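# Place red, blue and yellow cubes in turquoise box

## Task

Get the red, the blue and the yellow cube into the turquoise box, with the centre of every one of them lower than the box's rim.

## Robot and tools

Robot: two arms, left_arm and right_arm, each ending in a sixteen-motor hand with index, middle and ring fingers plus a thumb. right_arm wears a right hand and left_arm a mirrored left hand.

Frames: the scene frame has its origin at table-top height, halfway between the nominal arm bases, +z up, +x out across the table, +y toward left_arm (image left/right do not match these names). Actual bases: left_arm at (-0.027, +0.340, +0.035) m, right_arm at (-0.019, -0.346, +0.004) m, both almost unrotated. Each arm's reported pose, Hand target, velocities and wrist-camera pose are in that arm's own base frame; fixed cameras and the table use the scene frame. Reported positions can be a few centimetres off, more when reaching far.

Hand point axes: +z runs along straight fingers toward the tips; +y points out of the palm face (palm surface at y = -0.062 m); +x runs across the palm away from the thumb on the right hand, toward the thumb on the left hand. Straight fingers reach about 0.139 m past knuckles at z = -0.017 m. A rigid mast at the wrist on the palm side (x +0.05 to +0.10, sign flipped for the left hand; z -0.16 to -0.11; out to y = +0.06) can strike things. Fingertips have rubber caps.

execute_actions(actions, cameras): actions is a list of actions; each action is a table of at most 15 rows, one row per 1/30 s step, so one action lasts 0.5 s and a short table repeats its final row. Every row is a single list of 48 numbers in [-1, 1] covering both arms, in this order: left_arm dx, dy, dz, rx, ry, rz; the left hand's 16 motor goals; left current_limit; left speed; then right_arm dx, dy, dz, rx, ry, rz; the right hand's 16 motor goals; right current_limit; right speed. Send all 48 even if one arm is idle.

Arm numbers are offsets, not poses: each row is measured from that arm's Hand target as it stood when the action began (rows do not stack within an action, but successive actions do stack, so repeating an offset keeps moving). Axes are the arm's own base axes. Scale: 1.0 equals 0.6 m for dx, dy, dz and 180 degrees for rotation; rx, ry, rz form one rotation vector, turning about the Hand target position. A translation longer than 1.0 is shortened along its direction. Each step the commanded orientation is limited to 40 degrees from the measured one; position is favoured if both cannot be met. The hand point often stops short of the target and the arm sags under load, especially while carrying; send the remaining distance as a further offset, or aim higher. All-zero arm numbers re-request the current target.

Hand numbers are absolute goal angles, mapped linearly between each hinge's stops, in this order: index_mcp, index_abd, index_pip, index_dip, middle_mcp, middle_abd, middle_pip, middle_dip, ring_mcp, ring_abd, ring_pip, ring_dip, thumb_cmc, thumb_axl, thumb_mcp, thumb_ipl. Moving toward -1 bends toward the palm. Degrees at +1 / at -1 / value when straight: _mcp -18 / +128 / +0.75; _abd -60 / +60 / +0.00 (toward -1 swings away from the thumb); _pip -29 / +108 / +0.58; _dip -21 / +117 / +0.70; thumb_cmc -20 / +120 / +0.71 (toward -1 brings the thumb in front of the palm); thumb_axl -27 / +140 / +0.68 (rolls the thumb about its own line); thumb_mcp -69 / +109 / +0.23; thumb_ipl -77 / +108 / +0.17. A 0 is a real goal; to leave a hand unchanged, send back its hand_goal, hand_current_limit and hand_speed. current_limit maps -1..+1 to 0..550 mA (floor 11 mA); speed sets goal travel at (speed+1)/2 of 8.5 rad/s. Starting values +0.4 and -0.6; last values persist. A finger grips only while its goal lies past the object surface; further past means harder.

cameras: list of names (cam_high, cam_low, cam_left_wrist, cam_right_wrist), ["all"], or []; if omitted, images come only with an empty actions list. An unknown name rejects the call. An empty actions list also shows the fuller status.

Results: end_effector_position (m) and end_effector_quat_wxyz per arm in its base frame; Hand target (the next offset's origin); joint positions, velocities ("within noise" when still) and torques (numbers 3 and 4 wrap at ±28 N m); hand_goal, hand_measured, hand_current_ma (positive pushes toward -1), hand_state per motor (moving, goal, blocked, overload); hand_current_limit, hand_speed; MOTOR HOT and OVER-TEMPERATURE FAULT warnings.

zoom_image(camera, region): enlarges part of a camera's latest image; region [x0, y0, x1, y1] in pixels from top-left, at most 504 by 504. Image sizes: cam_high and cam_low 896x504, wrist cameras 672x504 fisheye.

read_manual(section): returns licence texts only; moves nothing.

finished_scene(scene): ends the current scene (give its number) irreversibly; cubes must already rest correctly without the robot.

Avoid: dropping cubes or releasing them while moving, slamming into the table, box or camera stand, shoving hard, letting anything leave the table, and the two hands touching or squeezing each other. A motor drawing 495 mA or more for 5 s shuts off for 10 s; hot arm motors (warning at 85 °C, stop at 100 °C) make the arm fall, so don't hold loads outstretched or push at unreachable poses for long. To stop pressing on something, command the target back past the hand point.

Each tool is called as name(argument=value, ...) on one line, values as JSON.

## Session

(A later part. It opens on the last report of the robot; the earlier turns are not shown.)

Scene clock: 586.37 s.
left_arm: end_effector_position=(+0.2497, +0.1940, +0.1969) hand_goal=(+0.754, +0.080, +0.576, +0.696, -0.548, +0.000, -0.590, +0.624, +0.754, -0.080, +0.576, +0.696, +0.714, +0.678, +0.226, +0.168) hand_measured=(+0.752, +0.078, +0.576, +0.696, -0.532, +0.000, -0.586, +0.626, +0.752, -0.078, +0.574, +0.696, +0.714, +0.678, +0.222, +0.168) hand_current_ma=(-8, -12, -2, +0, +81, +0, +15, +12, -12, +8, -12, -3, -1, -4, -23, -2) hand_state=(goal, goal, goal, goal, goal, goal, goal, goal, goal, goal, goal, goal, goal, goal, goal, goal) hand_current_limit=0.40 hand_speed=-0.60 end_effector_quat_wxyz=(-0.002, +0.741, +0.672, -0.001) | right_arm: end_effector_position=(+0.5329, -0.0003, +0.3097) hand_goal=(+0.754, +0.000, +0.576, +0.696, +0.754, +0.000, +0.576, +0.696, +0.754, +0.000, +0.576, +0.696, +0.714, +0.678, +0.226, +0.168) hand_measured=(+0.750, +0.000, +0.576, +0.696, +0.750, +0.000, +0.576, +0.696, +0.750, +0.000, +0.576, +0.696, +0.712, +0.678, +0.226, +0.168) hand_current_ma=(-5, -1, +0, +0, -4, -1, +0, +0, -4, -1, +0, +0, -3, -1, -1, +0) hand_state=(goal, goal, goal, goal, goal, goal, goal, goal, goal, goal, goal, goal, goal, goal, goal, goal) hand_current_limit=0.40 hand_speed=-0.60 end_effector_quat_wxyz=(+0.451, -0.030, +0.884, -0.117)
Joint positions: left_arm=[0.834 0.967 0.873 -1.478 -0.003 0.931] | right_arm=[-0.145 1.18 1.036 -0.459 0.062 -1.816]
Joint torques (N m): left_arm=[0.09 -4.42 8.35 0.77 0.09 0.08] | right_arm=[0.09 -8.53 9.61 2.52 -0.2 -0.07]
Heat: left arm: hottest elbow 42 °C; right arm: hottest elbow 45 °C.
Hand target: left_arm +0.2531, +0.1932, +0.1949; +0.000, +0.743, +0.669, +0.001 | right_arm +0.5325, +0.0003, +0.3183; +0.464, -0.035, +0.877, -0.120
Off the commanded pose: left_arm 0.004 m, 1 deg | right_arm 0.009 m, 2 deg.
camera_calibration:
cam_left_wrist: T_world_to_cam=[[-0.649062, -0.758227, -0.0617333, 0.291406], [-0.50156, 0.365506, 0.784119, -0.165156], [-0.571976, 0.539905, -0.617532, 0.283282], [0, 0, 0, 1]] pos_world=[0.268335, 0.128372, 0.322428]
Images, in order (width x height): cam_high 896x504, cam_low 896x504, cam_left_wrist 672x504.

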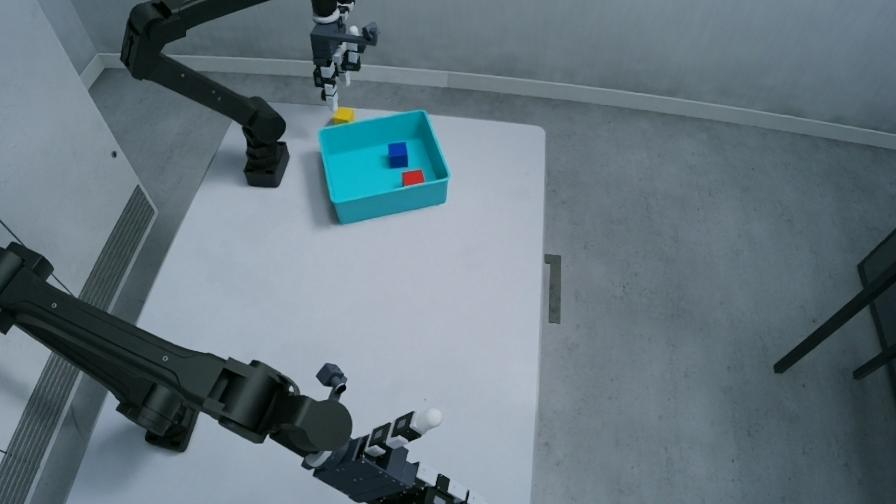

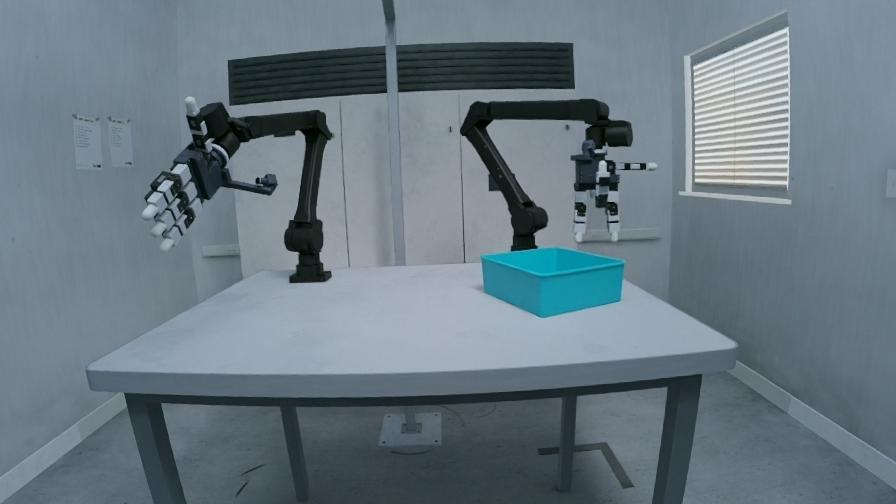

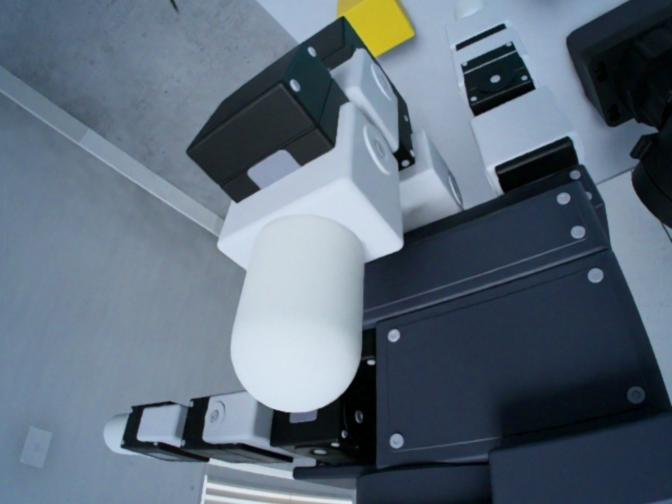

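execute_actions(actions=[[[-0.0017,0.0163,0,0,0,0.011,0.754,0.08,0.576,0.696,-0.548,0,-0.591,0.623,0.754,-0.08,0.576,0.696,0.714,0.678,0.226,0.168,0.4,-0.6,0,0,0,0,0,0,0.754,0,0.576,0.696,0.754,0,0.576,0.696,0.754,0,0.576,0.696,0.714,0.678,0.226,0.168,0.4,-0.6]],[[0,0,-0.03,0,0,0,0.754,0.08,0.576,0.696,-0.548,0,-0.591,0.623,0.754,-0.08,0.576,0.696,0.714,0.678,0.226,0.168,0.4,-0.6,0,0,0,0,0,0,0.754,0,0.576,0.696,0.754,0,0.576,0.696,0.754,0,0.576,0.696,0.714,0.678,0.226,0.168,0.4,-0.6]],[[0,0,-0.04,0,0,0,0.754,0.08,0.576,0.696,-0.548,0,-0.591,0.623,0.754,-0.08,0.576,0.696,0.714,0.678,0.226,0.168,0.4,-0.6,0,0,0,0,0,0,0.754,0,0.576,0.696,0.754,0,0.576,0.696,0.754,0,0.576,0.696,0.714,0.678,0.226,0.168,0.4,-0.6]]], cameras=["cam_high","cam_low","cam_left_wrist"])

zoom_image(camera="cam_left_wrist", region=[250, 0, 540, 150])

zoom_image(camera="cam_high", region=[280, 40, 400, 150])

Scene clock: 629.20 s.
left_arm: end_effector_position=(+0.2528, +0.1980, +0.1547) hand_goal=(+0.754, +0.080, +0.576, +0.696, -0.548, +0.000, -0.590, +0.624, +0.754, -0.080, +0.576, +0.696, +0.714, +0.678, +0.226, +0.168) hand_measured=(+0.752, +0.078, +0.576, +0.696, -0.532, +0.000, -0.586, +0.626, +0.752, -0.078, +0.574, +0.696, +0.714, +0.678, +0.222, +0.168) hand_current_ma=(-8, -12, -2, +0, +81, +0, +15, +12, -12, +8, -12, -3, -1, -4, -23, -2) hand_state=(goal, goal, goal, goal, goal, goal, goal, goal, goal, goal, goal, goal, goal, goal, goal, goal) hand_current_limit=0.40 hand_speed=-0.60 end_effector_quat_wxyz=(-0.002, +0.740, +0.672, -0.001) | right_arm: end_effector_position=(+0.5329, -0.0003, +0.3097) hand_goal=(+0.754, +0.000, +0.576, +0.696, +0.754, +0.000, +0.576, +0.696, +0.754, +0.000, +0.576, +0.696, +0.714, +0.678, +0.226, +0.168) hand_measured=(+0.750, +0.000, +0.576, +0.696, +0.750, +0.000, +0.576, +0.696, +0.750, +0.000, +0.576, +0.696, +0.712, +0.678, +0.226, +0.168) hand_current_ma=(-5, -1, +0, +0, -4, -1, +0, +0, -4, -1, +0, +0, -3, -1, -1, +0) hand_state=(goal, goal, goal, goal, goal, goal, goal, goal, goal, goal, goal, goal, goal, goal, goal, goal) hand_current_limit=0.40 hand_speed=-0.60 end_effector_quat_wxyz=(+0.451, -0.030, +0.884, -0.117)
Joint positions: left_arm=[0.835 1.003 0.782 -1.352 -0.003 0.931] | right_arm=[-0.145 1.18 1.036 -0.459 0.062 -1.816]
Joint torques (N m): left_arm=[1.55 -4.72 8.18 0.79 0.09 -0.05] | right_arm=[0.15 -8.47 9.62 2.51 -0.21 -0.07]
Heat: left arm: hottest elbow 43 °C; right arm: hottest elbow 46 °C.
Hand target: left_arm +0.2521, +0.2029, +0.1529; +0.000, +0.732, +0.682, +0.001 | right_arm +0.5325, +0.0003, +0.3183; +0.464, -0.035, +0.877, -0.120
Off the commanded pose: left_arm 0.005 m, 1 deg | right_arm 0.009 m, 2 deg.
camera_calibration:
cam_left_wrist: T_world_to_cam=[[-0.648236, -0.758966, -0.0613254, 0.293749], [-0.501734, 0.365171, 0.784164, -0.131881], [-0.57276, 0.539092, -0.617516, 0.257155], [0, 0, 0, 1]] pos_world=[0.271537, 0.132474, 0.280227]
Images, in order (width x height): cam_high 896x504, cam_low 896x504, cam_left_wrist 672x504.

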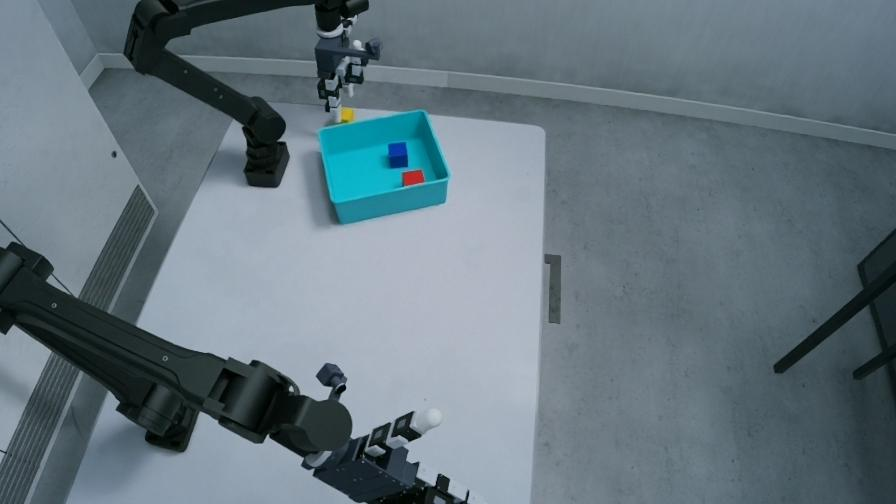

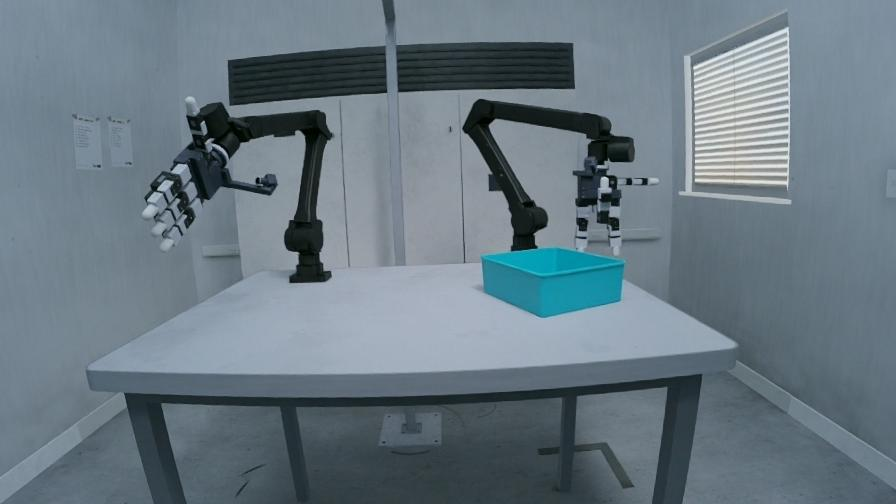

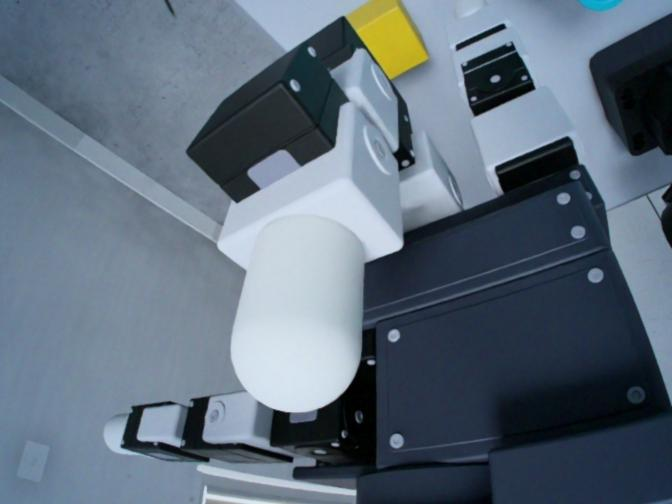

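Scaled by 1.738 from the camera's 672x504 image, which has a finer 960x720 frame.

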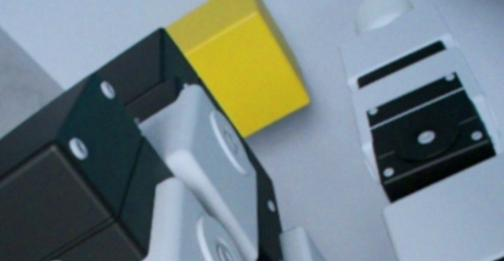

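Scaled by 4.200.

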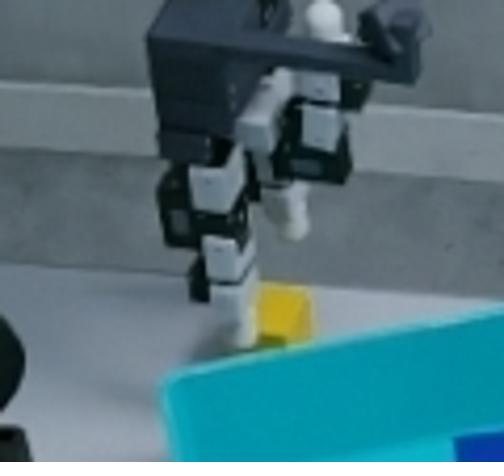

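execute_actions(actions=[[[-0.007,0.012,-0.04,0,0,0.005,0.754,0.08,0.576,0.696,-0.548,0,-0.591,0.623,0.754,-0.08,0.576,0.696,0.714,0.678,0.226,0.168,0.4,-0.6,0,0,0,0,0,0,0.754,0,0.576,0.696,0.754,0,0.576,0.696,0.754,0,0.576,0.696,0.714,0.678,0.226,0.168,0.4,-0.6]],[[0,0,-0.03,0,0,0,0.754,0.08,0.576,0.696,-0.548,0,-0.591,0.623,0.754,-0.08,0.576,0.696,0.714,0.678,0.226,0.168,0.4,-0.6,0,0,0,0,0,0,0.754,0,0.576,0.696,0.754,0,0.576,0.696,0.754,0,0.576,0.696,0.714,0.678,0.226,0.168,0.4,-0.6]]], cameras=["cam_high","cam_left_wrist"])

zoom_image(camera="cam_left_wrist", region=[250, 0, 540, 150])

zoom_image(camera="cam_high", region=[280, 40, 400, 150])

Scene clock: 654.00 s.
left_arm: end_effector_position=(+0.2489, +0.2068, +0.1133) hand_goal=(+0.754, +0.080, +0.576, +0.696, -0.548, +0.000, -0.590, +0.624, +0.754, -0.080, +0.576, +0.696, +0.714, +0.678, +0.226, +0.168) hand_measured=(+0.752, +0.078, +0.576, +0.696, -0.532, +0.000, -0.586, +0.626, +0.752, -0.078, +0.574, +0.696, +0.714, +0.678, +0.222, +0.168) hand_current_ma=(-8, -12, -2, +0, +81, +0, +15, +12, -12, +8, -12, -3, -1, -4, -23, -2) hand_state=(goal, goal, goal, goal, goal, goal, goal, goal, goal, goal, goal, goal, goal, goal, goal, goal) hand_current_limit=0.40 hand_speed=-0.60 end_effector_quat_wxyz=(-0.002, +0.731, +0.682, -0.001) | right_arm: end_effector_position=(+0.5329, -0.0003, +0.3097) hand_goal=(+0.754, +0.000, +0.576, +0.696, +0.754, +0.000, +0.576, +0.696, +0.754, +0.000, +0.576, +0.696, +0.714, +0.678, +0.226, +0.168) hand_measured=(+0.750, +0.000, +0.576, +0.696, +0.750, +0.000, +0.576, +0.696, +0.750, +0.000, +0.576, +0.696, +0.712, +0.678, +0.226, +0.168) hand_current_ma=(-5, -1, +0, +0, -4, -1, +0, +0, -4, -1, +0, +0, -3, -1, -1, +0) hand_state=(goal, goal, goal, goal, goal, goal, goal, goal, goal, goal, goal, goal, goal, goal, goal, goal) hand_current_limit=0.40 hand_speed=-0.60 end_effector_quat_wxyz=(+0.451, -0.030, +0.884, -0.117)
Joint positions: left_arm=[0.863 1.048 0.697 -1.22 -0.003 0.931] | right_arm=[-0.145 1.18 1.036 -0.459 0.062 -1.816]
Joint torques (N m): left_arm=[1.49 -4.89 7.83 0.79 0.09 0.05] | right_arm=[0.09 -8.47 9.63 2.52 -0.2 -0.08]
Heat: left arm: hottest elbow 42 °C; right arm: hottest elbow 46 °C.
Hand target: left_arm +0.2479, +0.2101, +0.1111; +0.000, +0.726, +0.687, +0.001 | right_arm +0.5325, +0.0003, +0.3183; +0.464, -0.035, +0.877, -0.120
Off the commanded pose: left_arm 0.004 m, 1 deg | right_arm 0.009 m, 2 deg.
camera_calibration:
cam_left_wrist: T_world_to_cam=[[-0.627068, -0.776427, -0.0628193, 0.293787], [-0.512386, 0.350386, 0.784022, -0.0988199], [-0.586725, 0.523823, -0.617546, 0.23123], [0, 0, 0, 1]] pos_world=[0.269259, 0.141606, 0.238728]
Images, in order (width x height): cam_high 896x504, cam_left_wrist 672x504.

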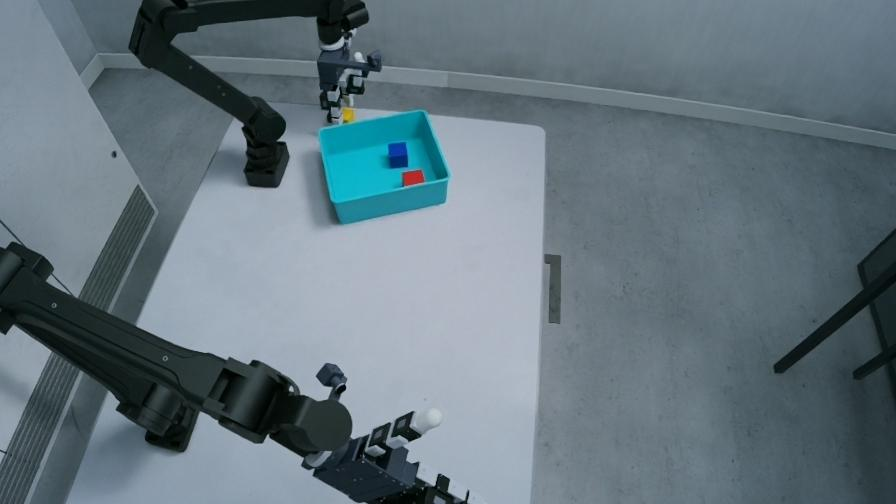

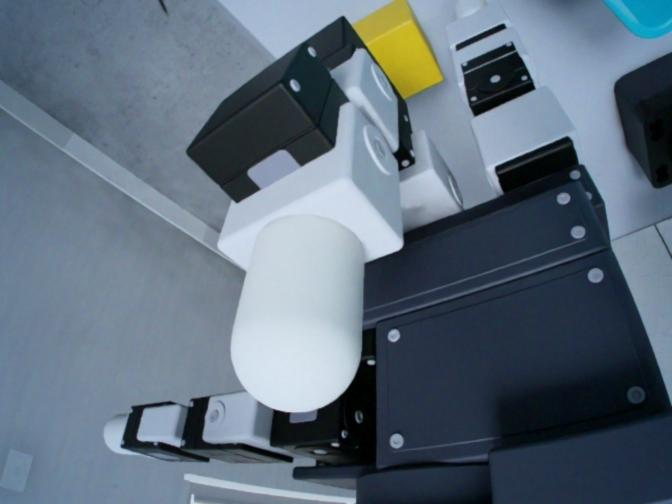

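Scaled by 1.738 from the camera's 672x504 image, which has a finer 960x720 frame.

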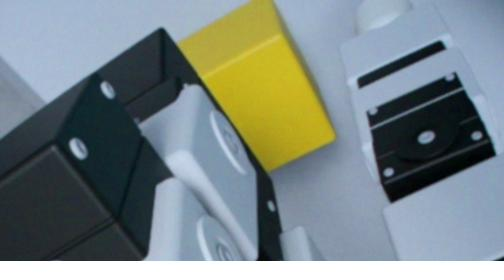

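Scaled by 4.200.

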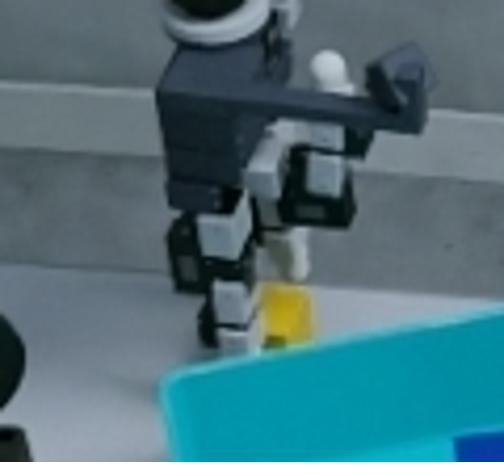

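execute_actions(actions=[[[0,0.003,-0.01,0,0,0,0.754,0.08,0.576,0.696,-0.548,0,-0.591,0.623,0.754,-0.08,0.576,0.696,0.714,0.678,0.226,0.168,0.4,-0.4,0,0,0,0,0,0,0.754,0,0.576,0.696,0.754,0,0.576,0.696,0.754,0,0.576,0.696,0.714,0.678,0.226,0.168,0.4,-0.6]],[[0,0,0,0,0,0,0.754,-0.15,0.576,0.696,-0.548,0,-0.591,0.623,0.754,0.15,0.576,0.696,0.714,0.678,0.226,0.168,0.4,-0.85,0,0,0,0,0,0,0.754,0,0.576,0.696,0.754,0,0.576,0.696,0.754,0,0.576,0.696,0.714,0.678,0.226,0.168,0.4,-0.6]],[[0,0,0,0,0,0,0.754,-0.4,0.576,0.696,-0.548,0,-0.591,0.623,0.754,0.4,0.576,0.696,0.714,0.678,0.226,0.168,0.4,-0.85,0,0,0,0,0,0,0.754,0,0.576,0.696,0.754,0,0.576,0.696,0.754,0,0.576,0.696,0.714,0.678,0.226,0.168,0.4,-0.6]],[[0,0,0.03,0,0,0,0.754,-0.4,0.576,0.696,-0.548,0,-0.591,0.623,0.754,0.4,0.576,0.696,0.714,0.678,0.226,0.168,0.4,-0.85,0,0,0,0,0,0,0.754,0,0.576,0.696,0.754,0,0.576,0.696,0.754,0,0.576,0.696,0.714,0.678,0.226,0.168,0.4,-0.6]],[[0,0,0.07,0,0,0,0.754,-0.4,0.576,0.696,-0.548,0,-0.591,0.623,0.754,0.4,0.576,0.696,0.714,0.678,0.226,0.168,0.4,-0.85,0,0,0,0,0,0,0.754,0,0.576,0.696,0.754,0,0.576,0.696,0.754,0,0.576,0.696,0.714,0.678,0.226,0.168,0.4,-0.6]],[[0,0,0.09,0,0,0,0.754,-0.4,0.576,0.696,-0.548,0,-0.591,0.623,0.754,0.4,0.576,0.696,0.714,0.678,0.226,0.168,0.4,-0.85,0,0,0,0,0,0,0.754,0,0.576,0.696,0.754,0,0.576,0.696,0.754,0,0.576,0.696,0.714,0.678,0.226,0.168,0.4,-0.6]],[[0,0,0.07,0,0,0,0.754,-0.4,0.576,0.696,-0.548,0,-0.591,0.623,0.754,0.4,0.576,0.696,0.714,0.678,0.226,0.168,0.4,-0.85,0,0,0,0,0,0,0.754,0,0.576,0.696,0.754,0,0.576,0.696,0.754,0,0.576,0.696,0.714,0.678,0.226,0.168,0.4,-0.6]]], cameras=["cam_high","cam_low","cam_left_wrist"])

zoom_image(camera="cam_low", region=[520, 120, 680, 280])

Scene clock: 676.87 s.
left_arm: end_effector_position=(+0.2395, +0.1976, +0.2308) hand_goal=(+0.754, -0.400, +0.576, +0.696, -0.548, +0.000, -0.590, +0.624, +0.754, +0.400, +0.576, +0.696, +0.714, +0.678, +0.226, +0.168) hand_measured=(+0.752, -0.138, +0.576, +0.696, -0.532, +0.000, -0.586, +0.626, +0.750, +0.142, +0.574, +0.696, +0.714, +0.678, +0.222, +0.168) hand_current_ma=(-7, +385, -2, +0, +81, +0, +15, +12, -17, -385, -12, -3, -1, -4, -23, -2) hand_state=(goal, blocked, goal, goal, goal, goal, goal, goal, goal, blocked, goal, goal, goal, goal, goal, goal) hand_current_limit=0.40 hand_speed=-0.85 end_effector_quat_wxyz=(+0.002, +0.729, +0.684, -0.028) | right_arm: end_effector_position=(+0.5329, -0.0003, +0.3097) hand_goal=(+0.754, +0.000, +0.576, +0.696, +0.754, +0.000, +0.576, +0.696, +0.754, +0.000, +0.576, +0.696, +0.714, +0.678, +0.226, +0.168) hand_measured=(+0.750, +0.000, +0.576, +0.696, +0.750, +0.000, +0.576, +0.696, +0.750, +0.000, +0.576, +0.696, +0.712, +0.678, +0.226, +0.168) hand_current_ma=(-5, -1, +0, +0, -4, -1, +0, +0, -4, -1, +0, +0, -3, -1, -1, +0) hand_state=(goal, goal, goal, goal, goal, goal, goal, goal, goal, goal, goal, goal, goal, goal, goal, goal) hand_current_limit=0.40 hand_speed=-0.60 end_effector_quat_wxyz=(+0.451, -0.030, +0.884, -0.117)
Joint positions: left_arm=[0.867 0.984 0.98 -1.622 -0.003 0.931] | right_arm=[-0.145 1.18 1.036 -0.459 0.062 -1.816]
Joint torques (N m): left_arm=[1.55 -4.66 13.89 -0.02 0.08 0.09] | right_arm=[-0.03 -8.41 9.63 2.51 -0.2 -0.07]
Heat: left arm: hottest elbow 42 °C; right arm: hottest elbow 46 °C.
Hand target: left_arm +0.2479, +0.2119, +0.2610; +0.000, +0.726, +0.687, +0.001 | right_arm +0.5325, +0.0003, +0.3183; +0.464, -0.035, +0.877, -0.120
Off the commanded pose: left_arm 0.034 m, 3 deg | right_arm 0.009 m, 2 deg.
camera_calibration:
cam_left_wrist: T_world_to_cam=[[-0.624998, -0.780581, -0.00836401, 0.275917], [-0.486413, 0.381038, 0.786265, -0.205407], [-0.610556, 0.495483, -0.617833, 0.314494], [0, 0, 0, 1]] pos_world=[0.264551, 0.137817, 0.358117]
Images, in order (width x height): cam_high 896x504, cam_low 896x504, cam_left_wrist 672x504.

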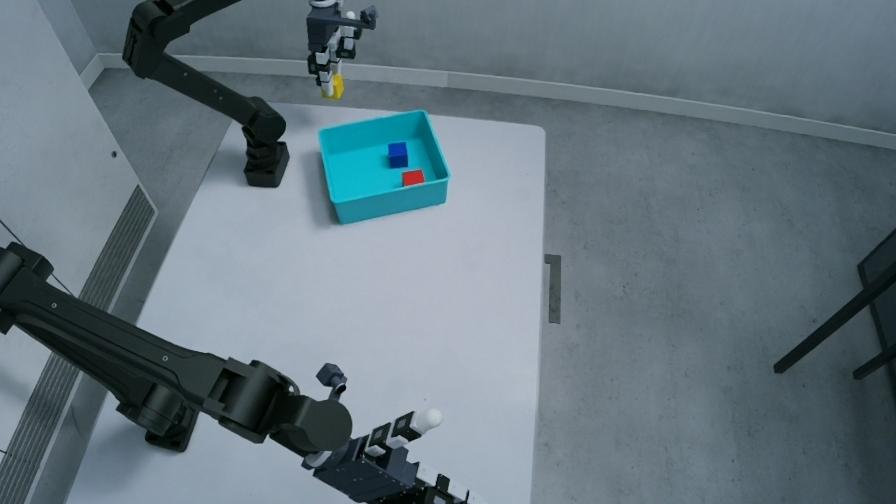

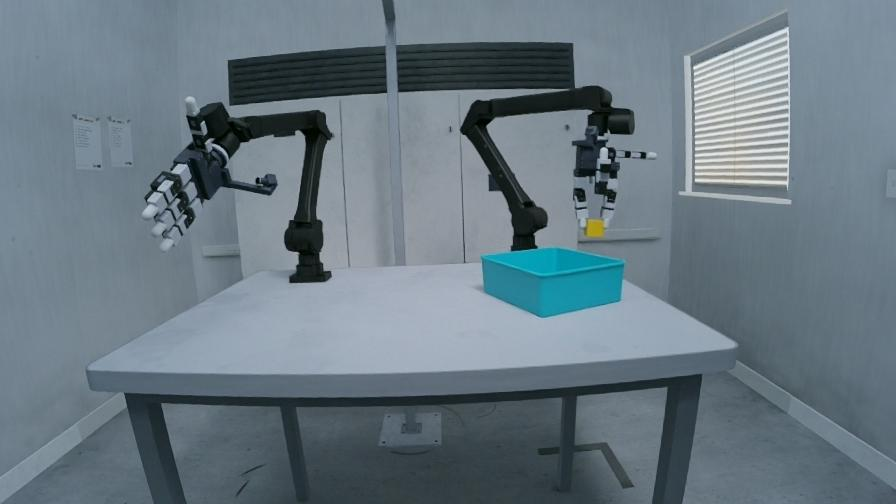

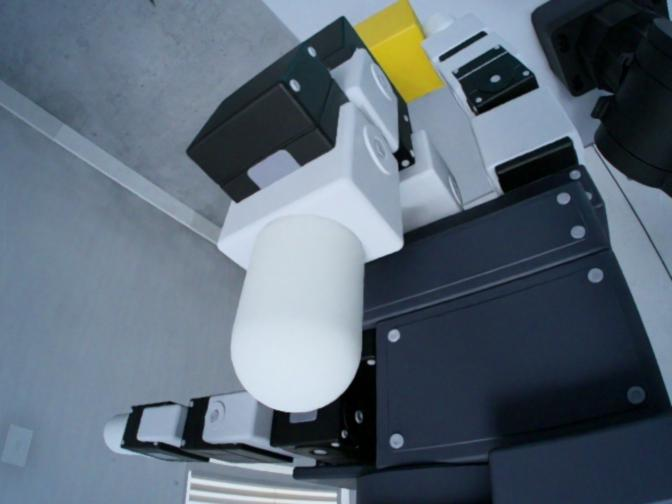

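Scaled by 3.150.

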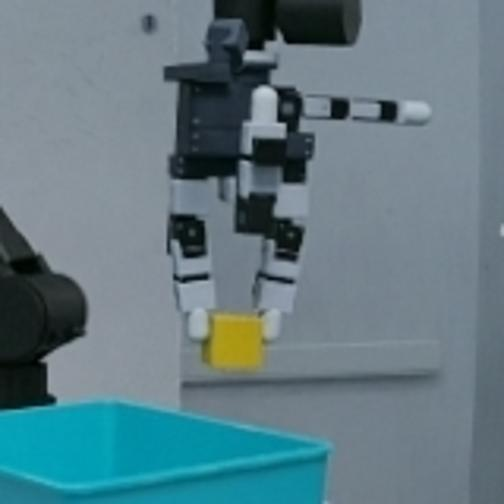

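execute_actions(actions=[[[0.0333,-0.05,0.02,0,0,0.035,0.754,-0.4,0.576,0.696,-0.548,0,-0.591,0.623,0.754,0.4,0.576,0.696,0.714,0.678,0.226,0.168,0.4,-0.85,0,0,0,0,0,0,0.754,0,0.576,0.696,0.754,0,0.576,0.696,0.754,0,0.576,0.696,0.714,0.678,0.226,0.168,0.4,-0.6]],[[0.0333,-0.087,0,0,0,0.035,0.754,-0.4,0.576,0.696,-0.548,0,-0.591,0.623,0.754,0.4,0.576,0.696,0.714,0.678,0.226,0.168,0.4,-0.85,0,0,0,0,0,0,0.754,0,0.576,0.696,0.754,0,0.576,0.696,0.754,0,0.576,0.696,0.714,0.678,0.226,0.168,0.4,-0.6]],[[0.0333,-0.087,0,0,0,0.035,0.754,-0.4,0.576,0.696,-0.548,0,-0.591,0.623,0.754,0.4,0.576,0.696,0.714,0.678,0.226,0.168,0.4,-0.85,0,0,0,0,0,0,0.754,0,0.576,0.696,0.754,0,0.576,0.696,0.754,0,0.576,0.696,0.714,0.678,0.226,0.168,0.4,-0.6]],[[0.0333,-0.087,0,0,0,0.035,0.754,-0.4,0.576,0.696,-0.548,0,-0.591,0.623,0.754,0.4,0.576,0.696,0.714,0.678,0.226,0.168,0.4,-0.85,0,0,0,0,0,0,0.754,0,0.576,0.696,0.754,0,0.576,0.696,0.754,0,0.576,0.696,0.714,0.678,0.226,0.168,0.4,-0.6]]], cameras=["cam_high","cam_low","cam_left_wrist"])

zoom_image(camera="cam_high", region=[280, 40, 480, 240])

Scene clock: 693.00 s.
left_arm: end_effector_position=(+0.3071, +0.0280, +0.2410) hand_goal=(+0.754, -0.400, +0.576, +0.696, -0.548, +0.000, -0.590, +0.624, +0.754, +0.400, +0.576, +0.696, +0.714, +0.678, +0.226, +0.168) hand_measured=(+0.754, -0.138, +0.576, +0.696, -0.532, +0.000, -0.588, +0.626, +0.750, +0.142, +0.574, +0.696, +0.714, +0.678, +0.222, +0.168) hand_current_ma=(-2, +385, -2, +0, +81, +0, +15, +12, -17, -385, -12, -3, +0, -4, -23, -2) hand_state=(goal, blocked, goal, goal, goal, goal, goal, goal, goal, blocked, goal, goal, goal, goal, goal, goal) hand_current_limit=0.40 hand_speed=-0.85 end_effector_quat_wxyz=(-0.030, +0.562, +0.826, -0.022) | right_arm: end_effector_position=(+0.5329, -0.0003, +0.3097) hand_goal=(+0.754, +0.000, +0.576, +0.696, +0.754, +0.000, +0.576, +0.696, +0.754, +0.000, +0.576, +0.696, +0.714, +0.678, +0.226, +0.168) hand_measured=(+0.750, +0.000, +0.576, +0.696, +0.750, +0.000, +0.576, +0.696, +0.750, +0.000, +0.576, +0.696, +0.712, +0.678, +0.226, +0.168) hand_current_ma=(-5, -1, +0, +0, -4, -1, +0, +0, -4, -1, +0, +0, -3, -1, -1, +0) hand_state=(goal, goal, goal, goal, goal, goal, goal, goal, goal, goal, goal, goal, goal, goal, goal, goal) hand_current_limit=0.40 hand_speed=-0.60 end_effector_quat_wxyz=(+0.451, -0.030, +0.884, -0.117)
Joint positions: left_arm=[-0.094 1 1.019 -1.664 0.008 -0.47] | right_arm=[-0.145 1.18 1.036 -0.459 0.062 -1.816]
Joint torques (N m): left_arm=[-0.09 -4.6 14.13 0.44 -0.37 -0.08] | right_arm=[0.03 -8.41 9.63 2.52 -0.2 -0.08]
Heat: left arm: hottest elbow 47 °C; right arm: hottest elbow 46 °C.
Hand target: left_arm +0.3278, +0.0253, +0.2729; -0.001, +0.559, +0.829, +0.001 | right_arm +0.5325, +0.0003, +0.3183; +0.464, -0.035, +0.877, -0.120
Off the commanded pose: left_arm 0.038 m, 4 deg | right_arm 0.009 m, 2 deg.
camera_calibration:
cam_left_wrist: T_world_to_cam=[[-0.236216, -0.970661, -0.0449404, 0.0805713], [-0.556202, 0.0971421, 0.82535, -0.0958877], [-0.79677, 0.219957, -0.56283, 0.497757], [0, 0, 0, 1]] pos_world=[0.362297, -0.0219627, 0.362914]
Images, in order (width x height): cam_high 896x504, cam_low 896x504, cam_left_wrist 672x504.

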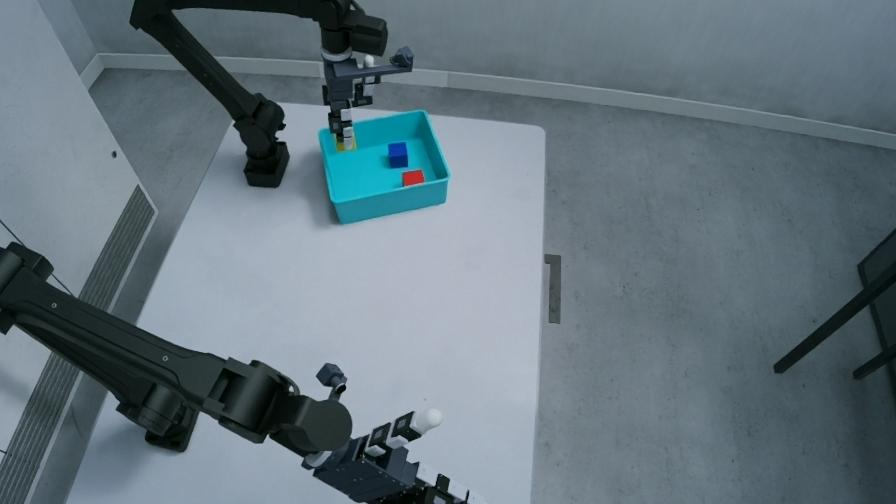

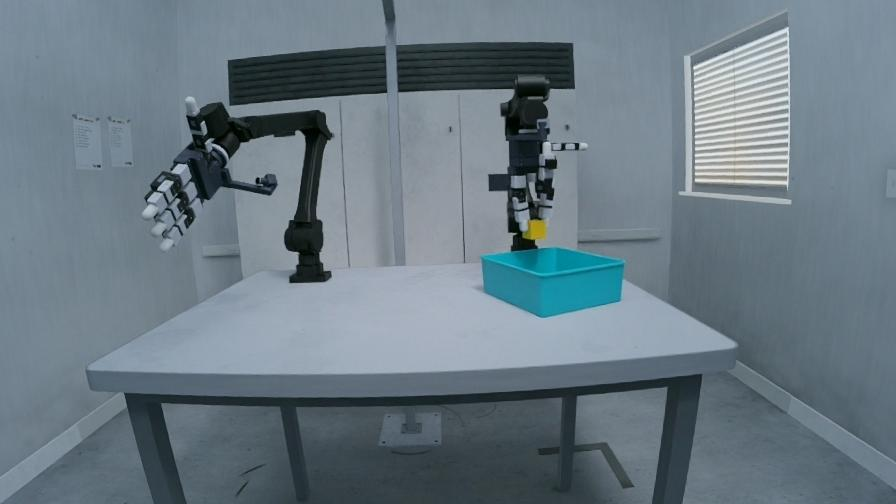

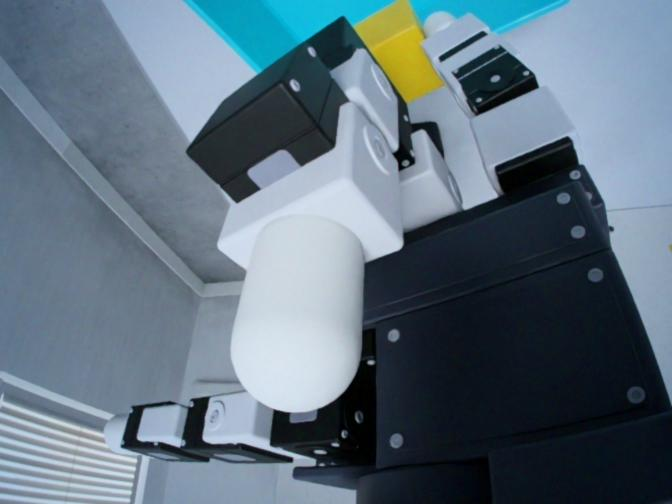

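Scaled by 2.520.

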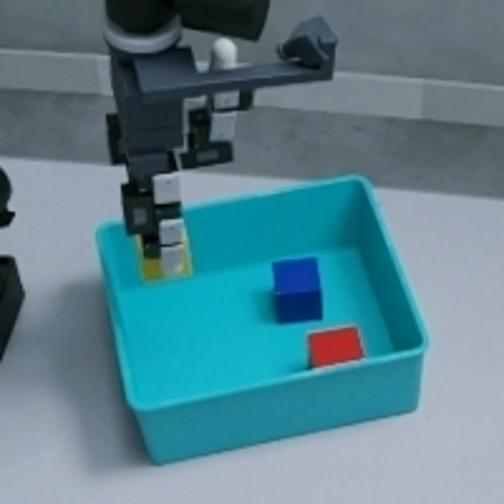

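execute_actions(actions=[[[0.01,0,-0.05,0,0,0,0.754,-0.4,0.576,0.696,-0.548,0,-0.591,0.623,0.754,0.4,0.576,0.696,0.714,0.678,0.226,0.168,0.4,-0.85,0,0,0,0,0,0,0.754,0,0.576,0.696,0.754,0,0.576,0.696,0.754,0,0.576,0.696,0.714,0.678,0.226,0.168,0.4,-0.6]],[[0,0,-0.08,0,0,0,0.754,-0.4,0.576,0.696,-0.548,0,-0.591,0.623,0.754,0.4,0.576,0.696,0.714,0.678,0.226,0.168,0.4,-0.85,0,0,0,0,0,0,0.754,0,0.576,0.696,0.754,0,0.576,0.696,0.754,0,0.576,0.696,0.714,0.678,0.226,0.168,0.4,-0.6]],[[0,0,-0.07,0,0,0,0.754,-0.4,0.576,0.696,-0.548,0,-0.591,0.623,0.754,0.4,0.576,0.696,0.714,0.678,0.226,0.168,0.4,-0.85,0,0,0,0,0,0,0.754,0,0.576,0.696,0.754,0,0.576,0.696,0.754,0,0.576,0.696,0.714,0.678,0.226,0.168,0.4,-0.6]]], cameras=["cam_high","cam_left_wrist"])

zoom_image(camera="cam_high", region=[280, 40, 480, 240])

Scene clock: 706.77 s.
left_arm: end_effector_position=(+0.3313, +0.0269, +0.1515) hand_goal=(+0.754, -0.400, +0.576, +0.696, -0.548, +0.000, -0.590, +0.624, +0.754, +0.400, +0.576, +0.696, +0.714, +0.678, +0.226, +0.168) hand_measured=(+0.754, -0.138, +0.576, +0.696, -0.532, +0.000, -0.588, +0.626, +0.750, +0.142, +0.574, +0.696, +0.714, +0.678, +0.222, +0.168) hand_current_ma=(+0, +385, -2, +0, +80, +0, +15, +12, -18, -385, -12, -3, +0, -4, -23, -2) hand_state=(goal, blocked, goal, goal, goal, goal, goal, goal, goal, blocked, goal, goal, goal, goal, goal, goal) hand_current_limit=0.40 hand_speed=-0.85 end_effector_quat_wxyz=(-0.005, +0.562, +0.827, -0.004) | right_arm: end_effector_position=(+0.5329, -0.0003, +0.3097) hand_goal=(+0.754, +0.000, +0.576, +0.696, +0.754, +0.000, +0.576, +0.696, +0.754, +0.000, +0.576, +0.696, +0.714, +0.678, +0.226, +0.168) hand_measured=(+0.750, +0.000, +0.576, +0.696, +0.750, +0.000, +0.576, +0.696, +0.750, +0.000, +0.576, +0.696, +0.712, +0.678, +0.226, +0.168) hand_current_ma=(-5, -1, +0, +0, -4, -1, +0, +0, -4, -1, +0, +0, -3, -1, -1, +0) hand_state=(goal, goal, goal, goal, goal, goal, goal, goal, goal, goal, goal, goal, goal, goal, goal, goal) hand_current_limit=0.40 hand_speed=-0.60 end_effector_quat_wxyz=(+0.451, -0.030, +0.884, -0.117)
Joint positions: left_arm=[-0.094 1.057 0.809 -1.336 0.003 -0.473] | right_arm=[-0.145 1.18 1.036 -0.459 0.062 -1.816]
Joint torques (N m): left_arm=[0.03 -5.54 8.42 0.7 -0.38 -0.06] | right_arm=[0.09 -8.47 9.62 2.52 -0.21 -0.08]
Heat: left arm: hottest elbow 49 °C; right arm: hottest elbow 46 °C.
Hand target: left_arm +0.3338, +0.0254, +0.1529; -0.001, +0.559, +0.829, +0.001 | right_arm +0.5325, +0.0003, +0.3183; +0.464, -0.035, +0.877, -0.120
Off the commanded pose: left_arm 0.003 m, 1 deg | right_arm 0.009 m, 2 deg.
camera_calibration:
cam_left_wrist: T_world_to_cam=[[-0.23031, -0.971305, -0.059368, 0.0815177], [-0.605982, 0.0954169, 0.789735, 0.0134249], [-0.761409, 0.21786, -0.610568, 0.462481], [0, 0, 0, 1]] pos_world=[0.379046, -0.0228585, 0.276613]
Images, in order (width x height): cam_high 896x504, cam_left_wrist 672x504.

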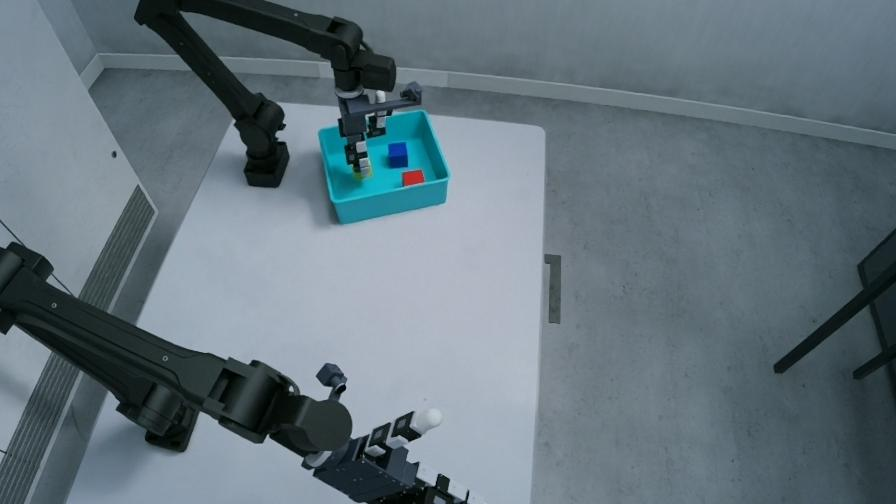

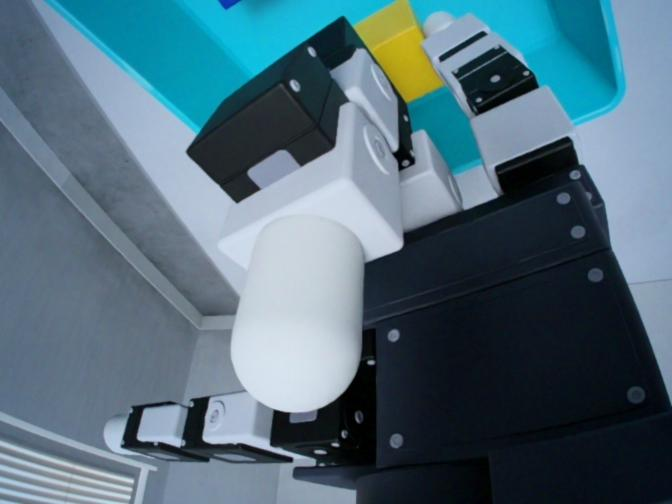

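Scaled by 2.520.

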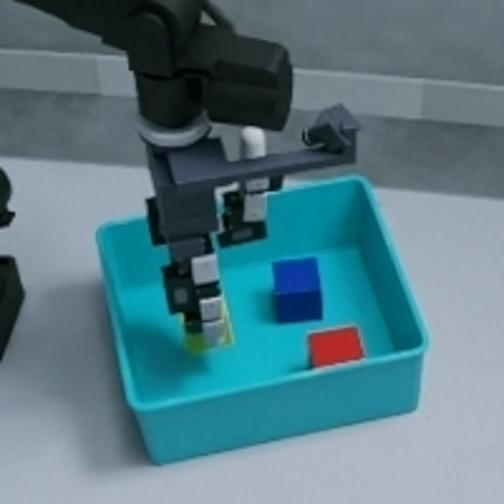

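execute_actions(actions=[[[0,0,-0.055,0,0,0,0.754,-0.4,0.576,0.696,-0.548,0,-0.591,0.623,0.754,0.4,0.576,0.696,0.714,0.678,0.226,0.168,0.4,-0.85,0,0,0,0,0,0,0.754,0,0.576,0.696,0.754,0,0.576,0.696,0.754,0,0.576,0.696,0.714,0.678,0.226,0.168,0.4,-0.6]],[[0,0,0,0,0,0,0.754,-0.1,0.576,0.696,-0.548,0,-0.591,0.623,0.754,0.1,0.576,0.696,0.714,0.678,0.226,0.168,0.4,-0.85,0,0,0,0,0,0,0.754,0,0.576,0.696,0.754,0,0.576,0.696,0.754,0,0.576,0.696,0.714,0.678,0.226,0.168,0.4,-0.6]],[[0,0,0,0,0,0,0.754,0,0.576,0.696,-0.548,0,-0.591,0.623,0.754,0,0.576,0.696,0.714,0.678,0.226,0.168,0.4,-0.85,0,0,0,0,0,0,0.754,0,0.576,0.696,0.754,0,0.576,0.696,0.754,0,0.576,0.696,0.714,0.678,0.226,0.168,0.4,-0.6]],[[0,0,0.05,0,0,0,0.754,0,0.576,0.696,-0.548,0,-0.591,0.623,0.754,0,0.576,0.696,0.714,0.678,0.226,0.168,0.4,-0.85,0,0,0,0,0,0,0.754,0,0.576,0.696,0.754,0,0.576,0.696,0.754,0,0.576,0.696,0.714,0.678,0.226,0.168,0.4,-0.6]],[[0,0,0.1,0,0,0,0.754,0,0.576,0.696,-0.548,0,-0.591,0.623,0.754,0,0.576,0.696,0.714,0.678,0.226,0.168,0.4,-0.6,0,0,0,0,0,0,0.754,0,0.576,0.696,0.754,0,0.576,0.696,0.754,0,0.576,0.696,0.714,0.678,0.226,0.168,0.4,-0.6]],[[0,0,0.1,0,0,0,0.754,0,0.576,0.696,-0.548,0,-0.591,0.623,0.754,0,0.576,0.696,0.714,0.678,0.226,0.168,0.4,-0.6,0,0,0,0,0,0,0.754,0,0.576,0.696,0.754,0,0.576,0.696,0.754,0,0.576,0.696,0.714,0.678,0.226,0.168,0.4,-0.6]],[[0,0.05,0.05,0,0,0,0.754,0,0.576,0.696,-0.548,0,-0.591,0.623,0.754,0,0.576,0.696,0.714,0.678,0.226,0.168,0.4,-0.6,0,0,0,0,0,0,0.754,0,0.576,0.696,0.754,0,0.576,0.696,0.754,0,0.576,0.696,0.714,0.678,0.226,0.168,0.4,-0.6]]], cameras=["cam_high","cam_low","cam_left_wrist"])

zoom_image(camera="cam_high", region=[280, 80, 480, 240])

Scene clock: 729.40 s.
left_arm: end_effector_position=(+0.3209, +0.0543, +0.2686) hand_goal=(+0.754, +0.000, +0.576, +0.696, -0.548, +0.000, -0.590, +0.624, +0.754, +0.000, +0.576, +0.696, +0.714, +0.678, +0.226, +0.168) hand_measured=(+0.752, -0.004, +0.576, +0.696, -0.532, +0.000, -0.588, +0.626, +0.752, +0.002, +0.574, +0.696, +0.714, +0.678, +0.222, +0.168) hand_current_ma=(-5, -13, -2, +0, +80, +0, +14, +12, -13, +10, -11, -3, +0, -4, -24, -2) hand_state=(goal, goal, goal, goal, goal, goal, goal, goal, goal, goal, goal, goal, goal, goal, goal, goal) hand_current_limit=0.40 hand_speed=-0.60 end_effector_quat_wxyz=(-0.015, +0.554, +0.832, -0.004) | right_arm: end_effector_position=(+0.5329, -0.0003, +0.3097) hand_goal=(+0.754, +0.000, +0.576, +0.696, +0.754, +0.000, +0.576, +0.696, +0.754, +0.000, +0.576, +0.696, +0.714, +0.678, +0.226, +0.168) hand_measured=(+0.750, +0.000, +0.576, +0.696, +0.750, +0.000, +0.576, +0.696, +0.750, +0.000, +0.576, +0.696, +0.712, +0.678, +0.226, +0.168) hand_current_ma=(-5, -1, +0, +0, -4, -1, +0, +0, -4, -1, +0, +0, -3, -1, -1, +0) hand_state=(goal, goal, goal, goal, goal, goal, goal, goal, goal, goal, goal, goal, goal, goal, goal, goal) hand_current_limit=0.40 hand_speed=-0.60 end_effector_quat_wxyz=(+0.451, -0.030, +0.884, -0.117)
Joint positions: left_arm=[-0.003 1.01 1.089 -1.68 -0.011 -0.399] | right_arm=[-0.145 1.18 1.036 -0.459 0.062 -1.816]
Joint torques (N m): left_arm=[1.44 -5.42 13.75 -0.02 -0.11 0.21] | right_arm=[0.09 -8.47 9.63 2.52 -0.2 -0.07]
Heat: left arm: hottest elbow 46 °C; right arm: hottest elbow 46 °C.
Hand target: left_arm +0.3338, +0.0554, +0.3000; -0.001, +0.559, +0.829, +0.001 | right_arm +0.5325, +0.0003, +0.3183; +0.464, -0.035, +0.877, -0.120
Off the commanded pose: left_arm 0.034 m, 2 deg | right_arm 0.009 m, 2 deg.
joint sent to its limit (left arm) — joint 4 (wrist pitch), lower limit. The joint targets still meet the commanded pose.
camera_calibration:
cam_left_wrist: T_world_to_cam=[[-0.214533, -0.974324, -0.0683249, 0.110162], [-0.594349, 0.0747163, 0.800729, -0.0935368], [-0.775064, 0.212392, -0.595118, 0.520669], [0, 0, 0, 1]] pos_world=[0.371592, 0.00373621, 0.392284]
Images, in order (width x height): cam_high 896x504, cam_low 896x504, cam_left_wrist 672x504.

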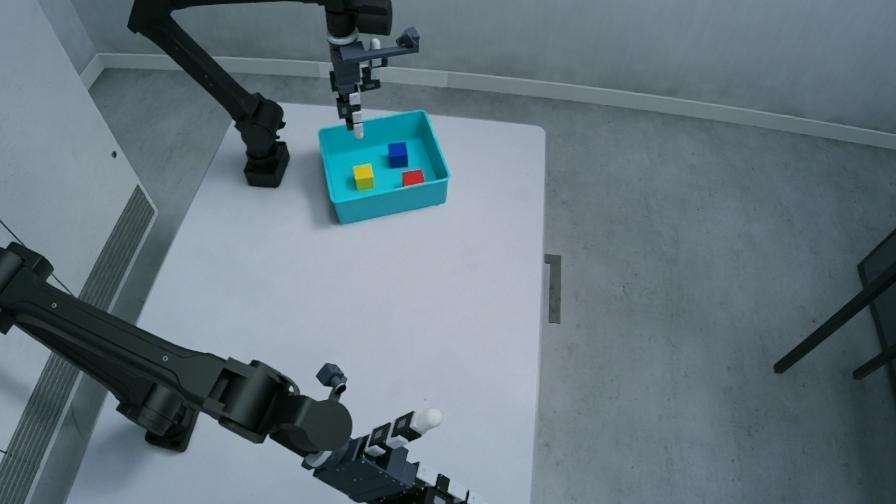

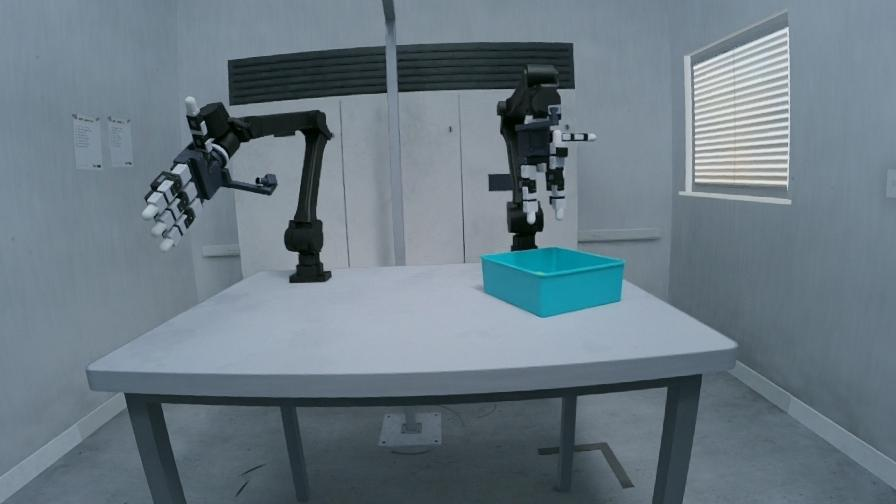

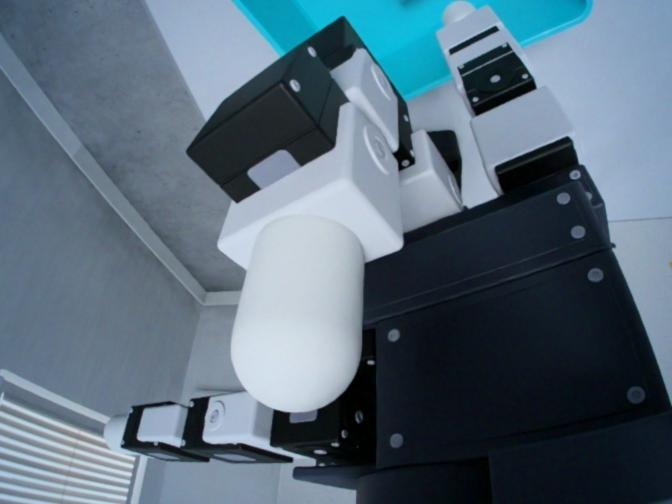

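Scaled by 2.520.

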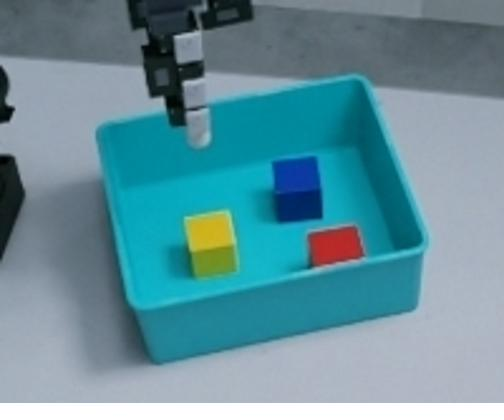

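All three cubes are inside the box and the robot is clear of it.

finished_scene(scene=2)

The scene is finished: the task was done.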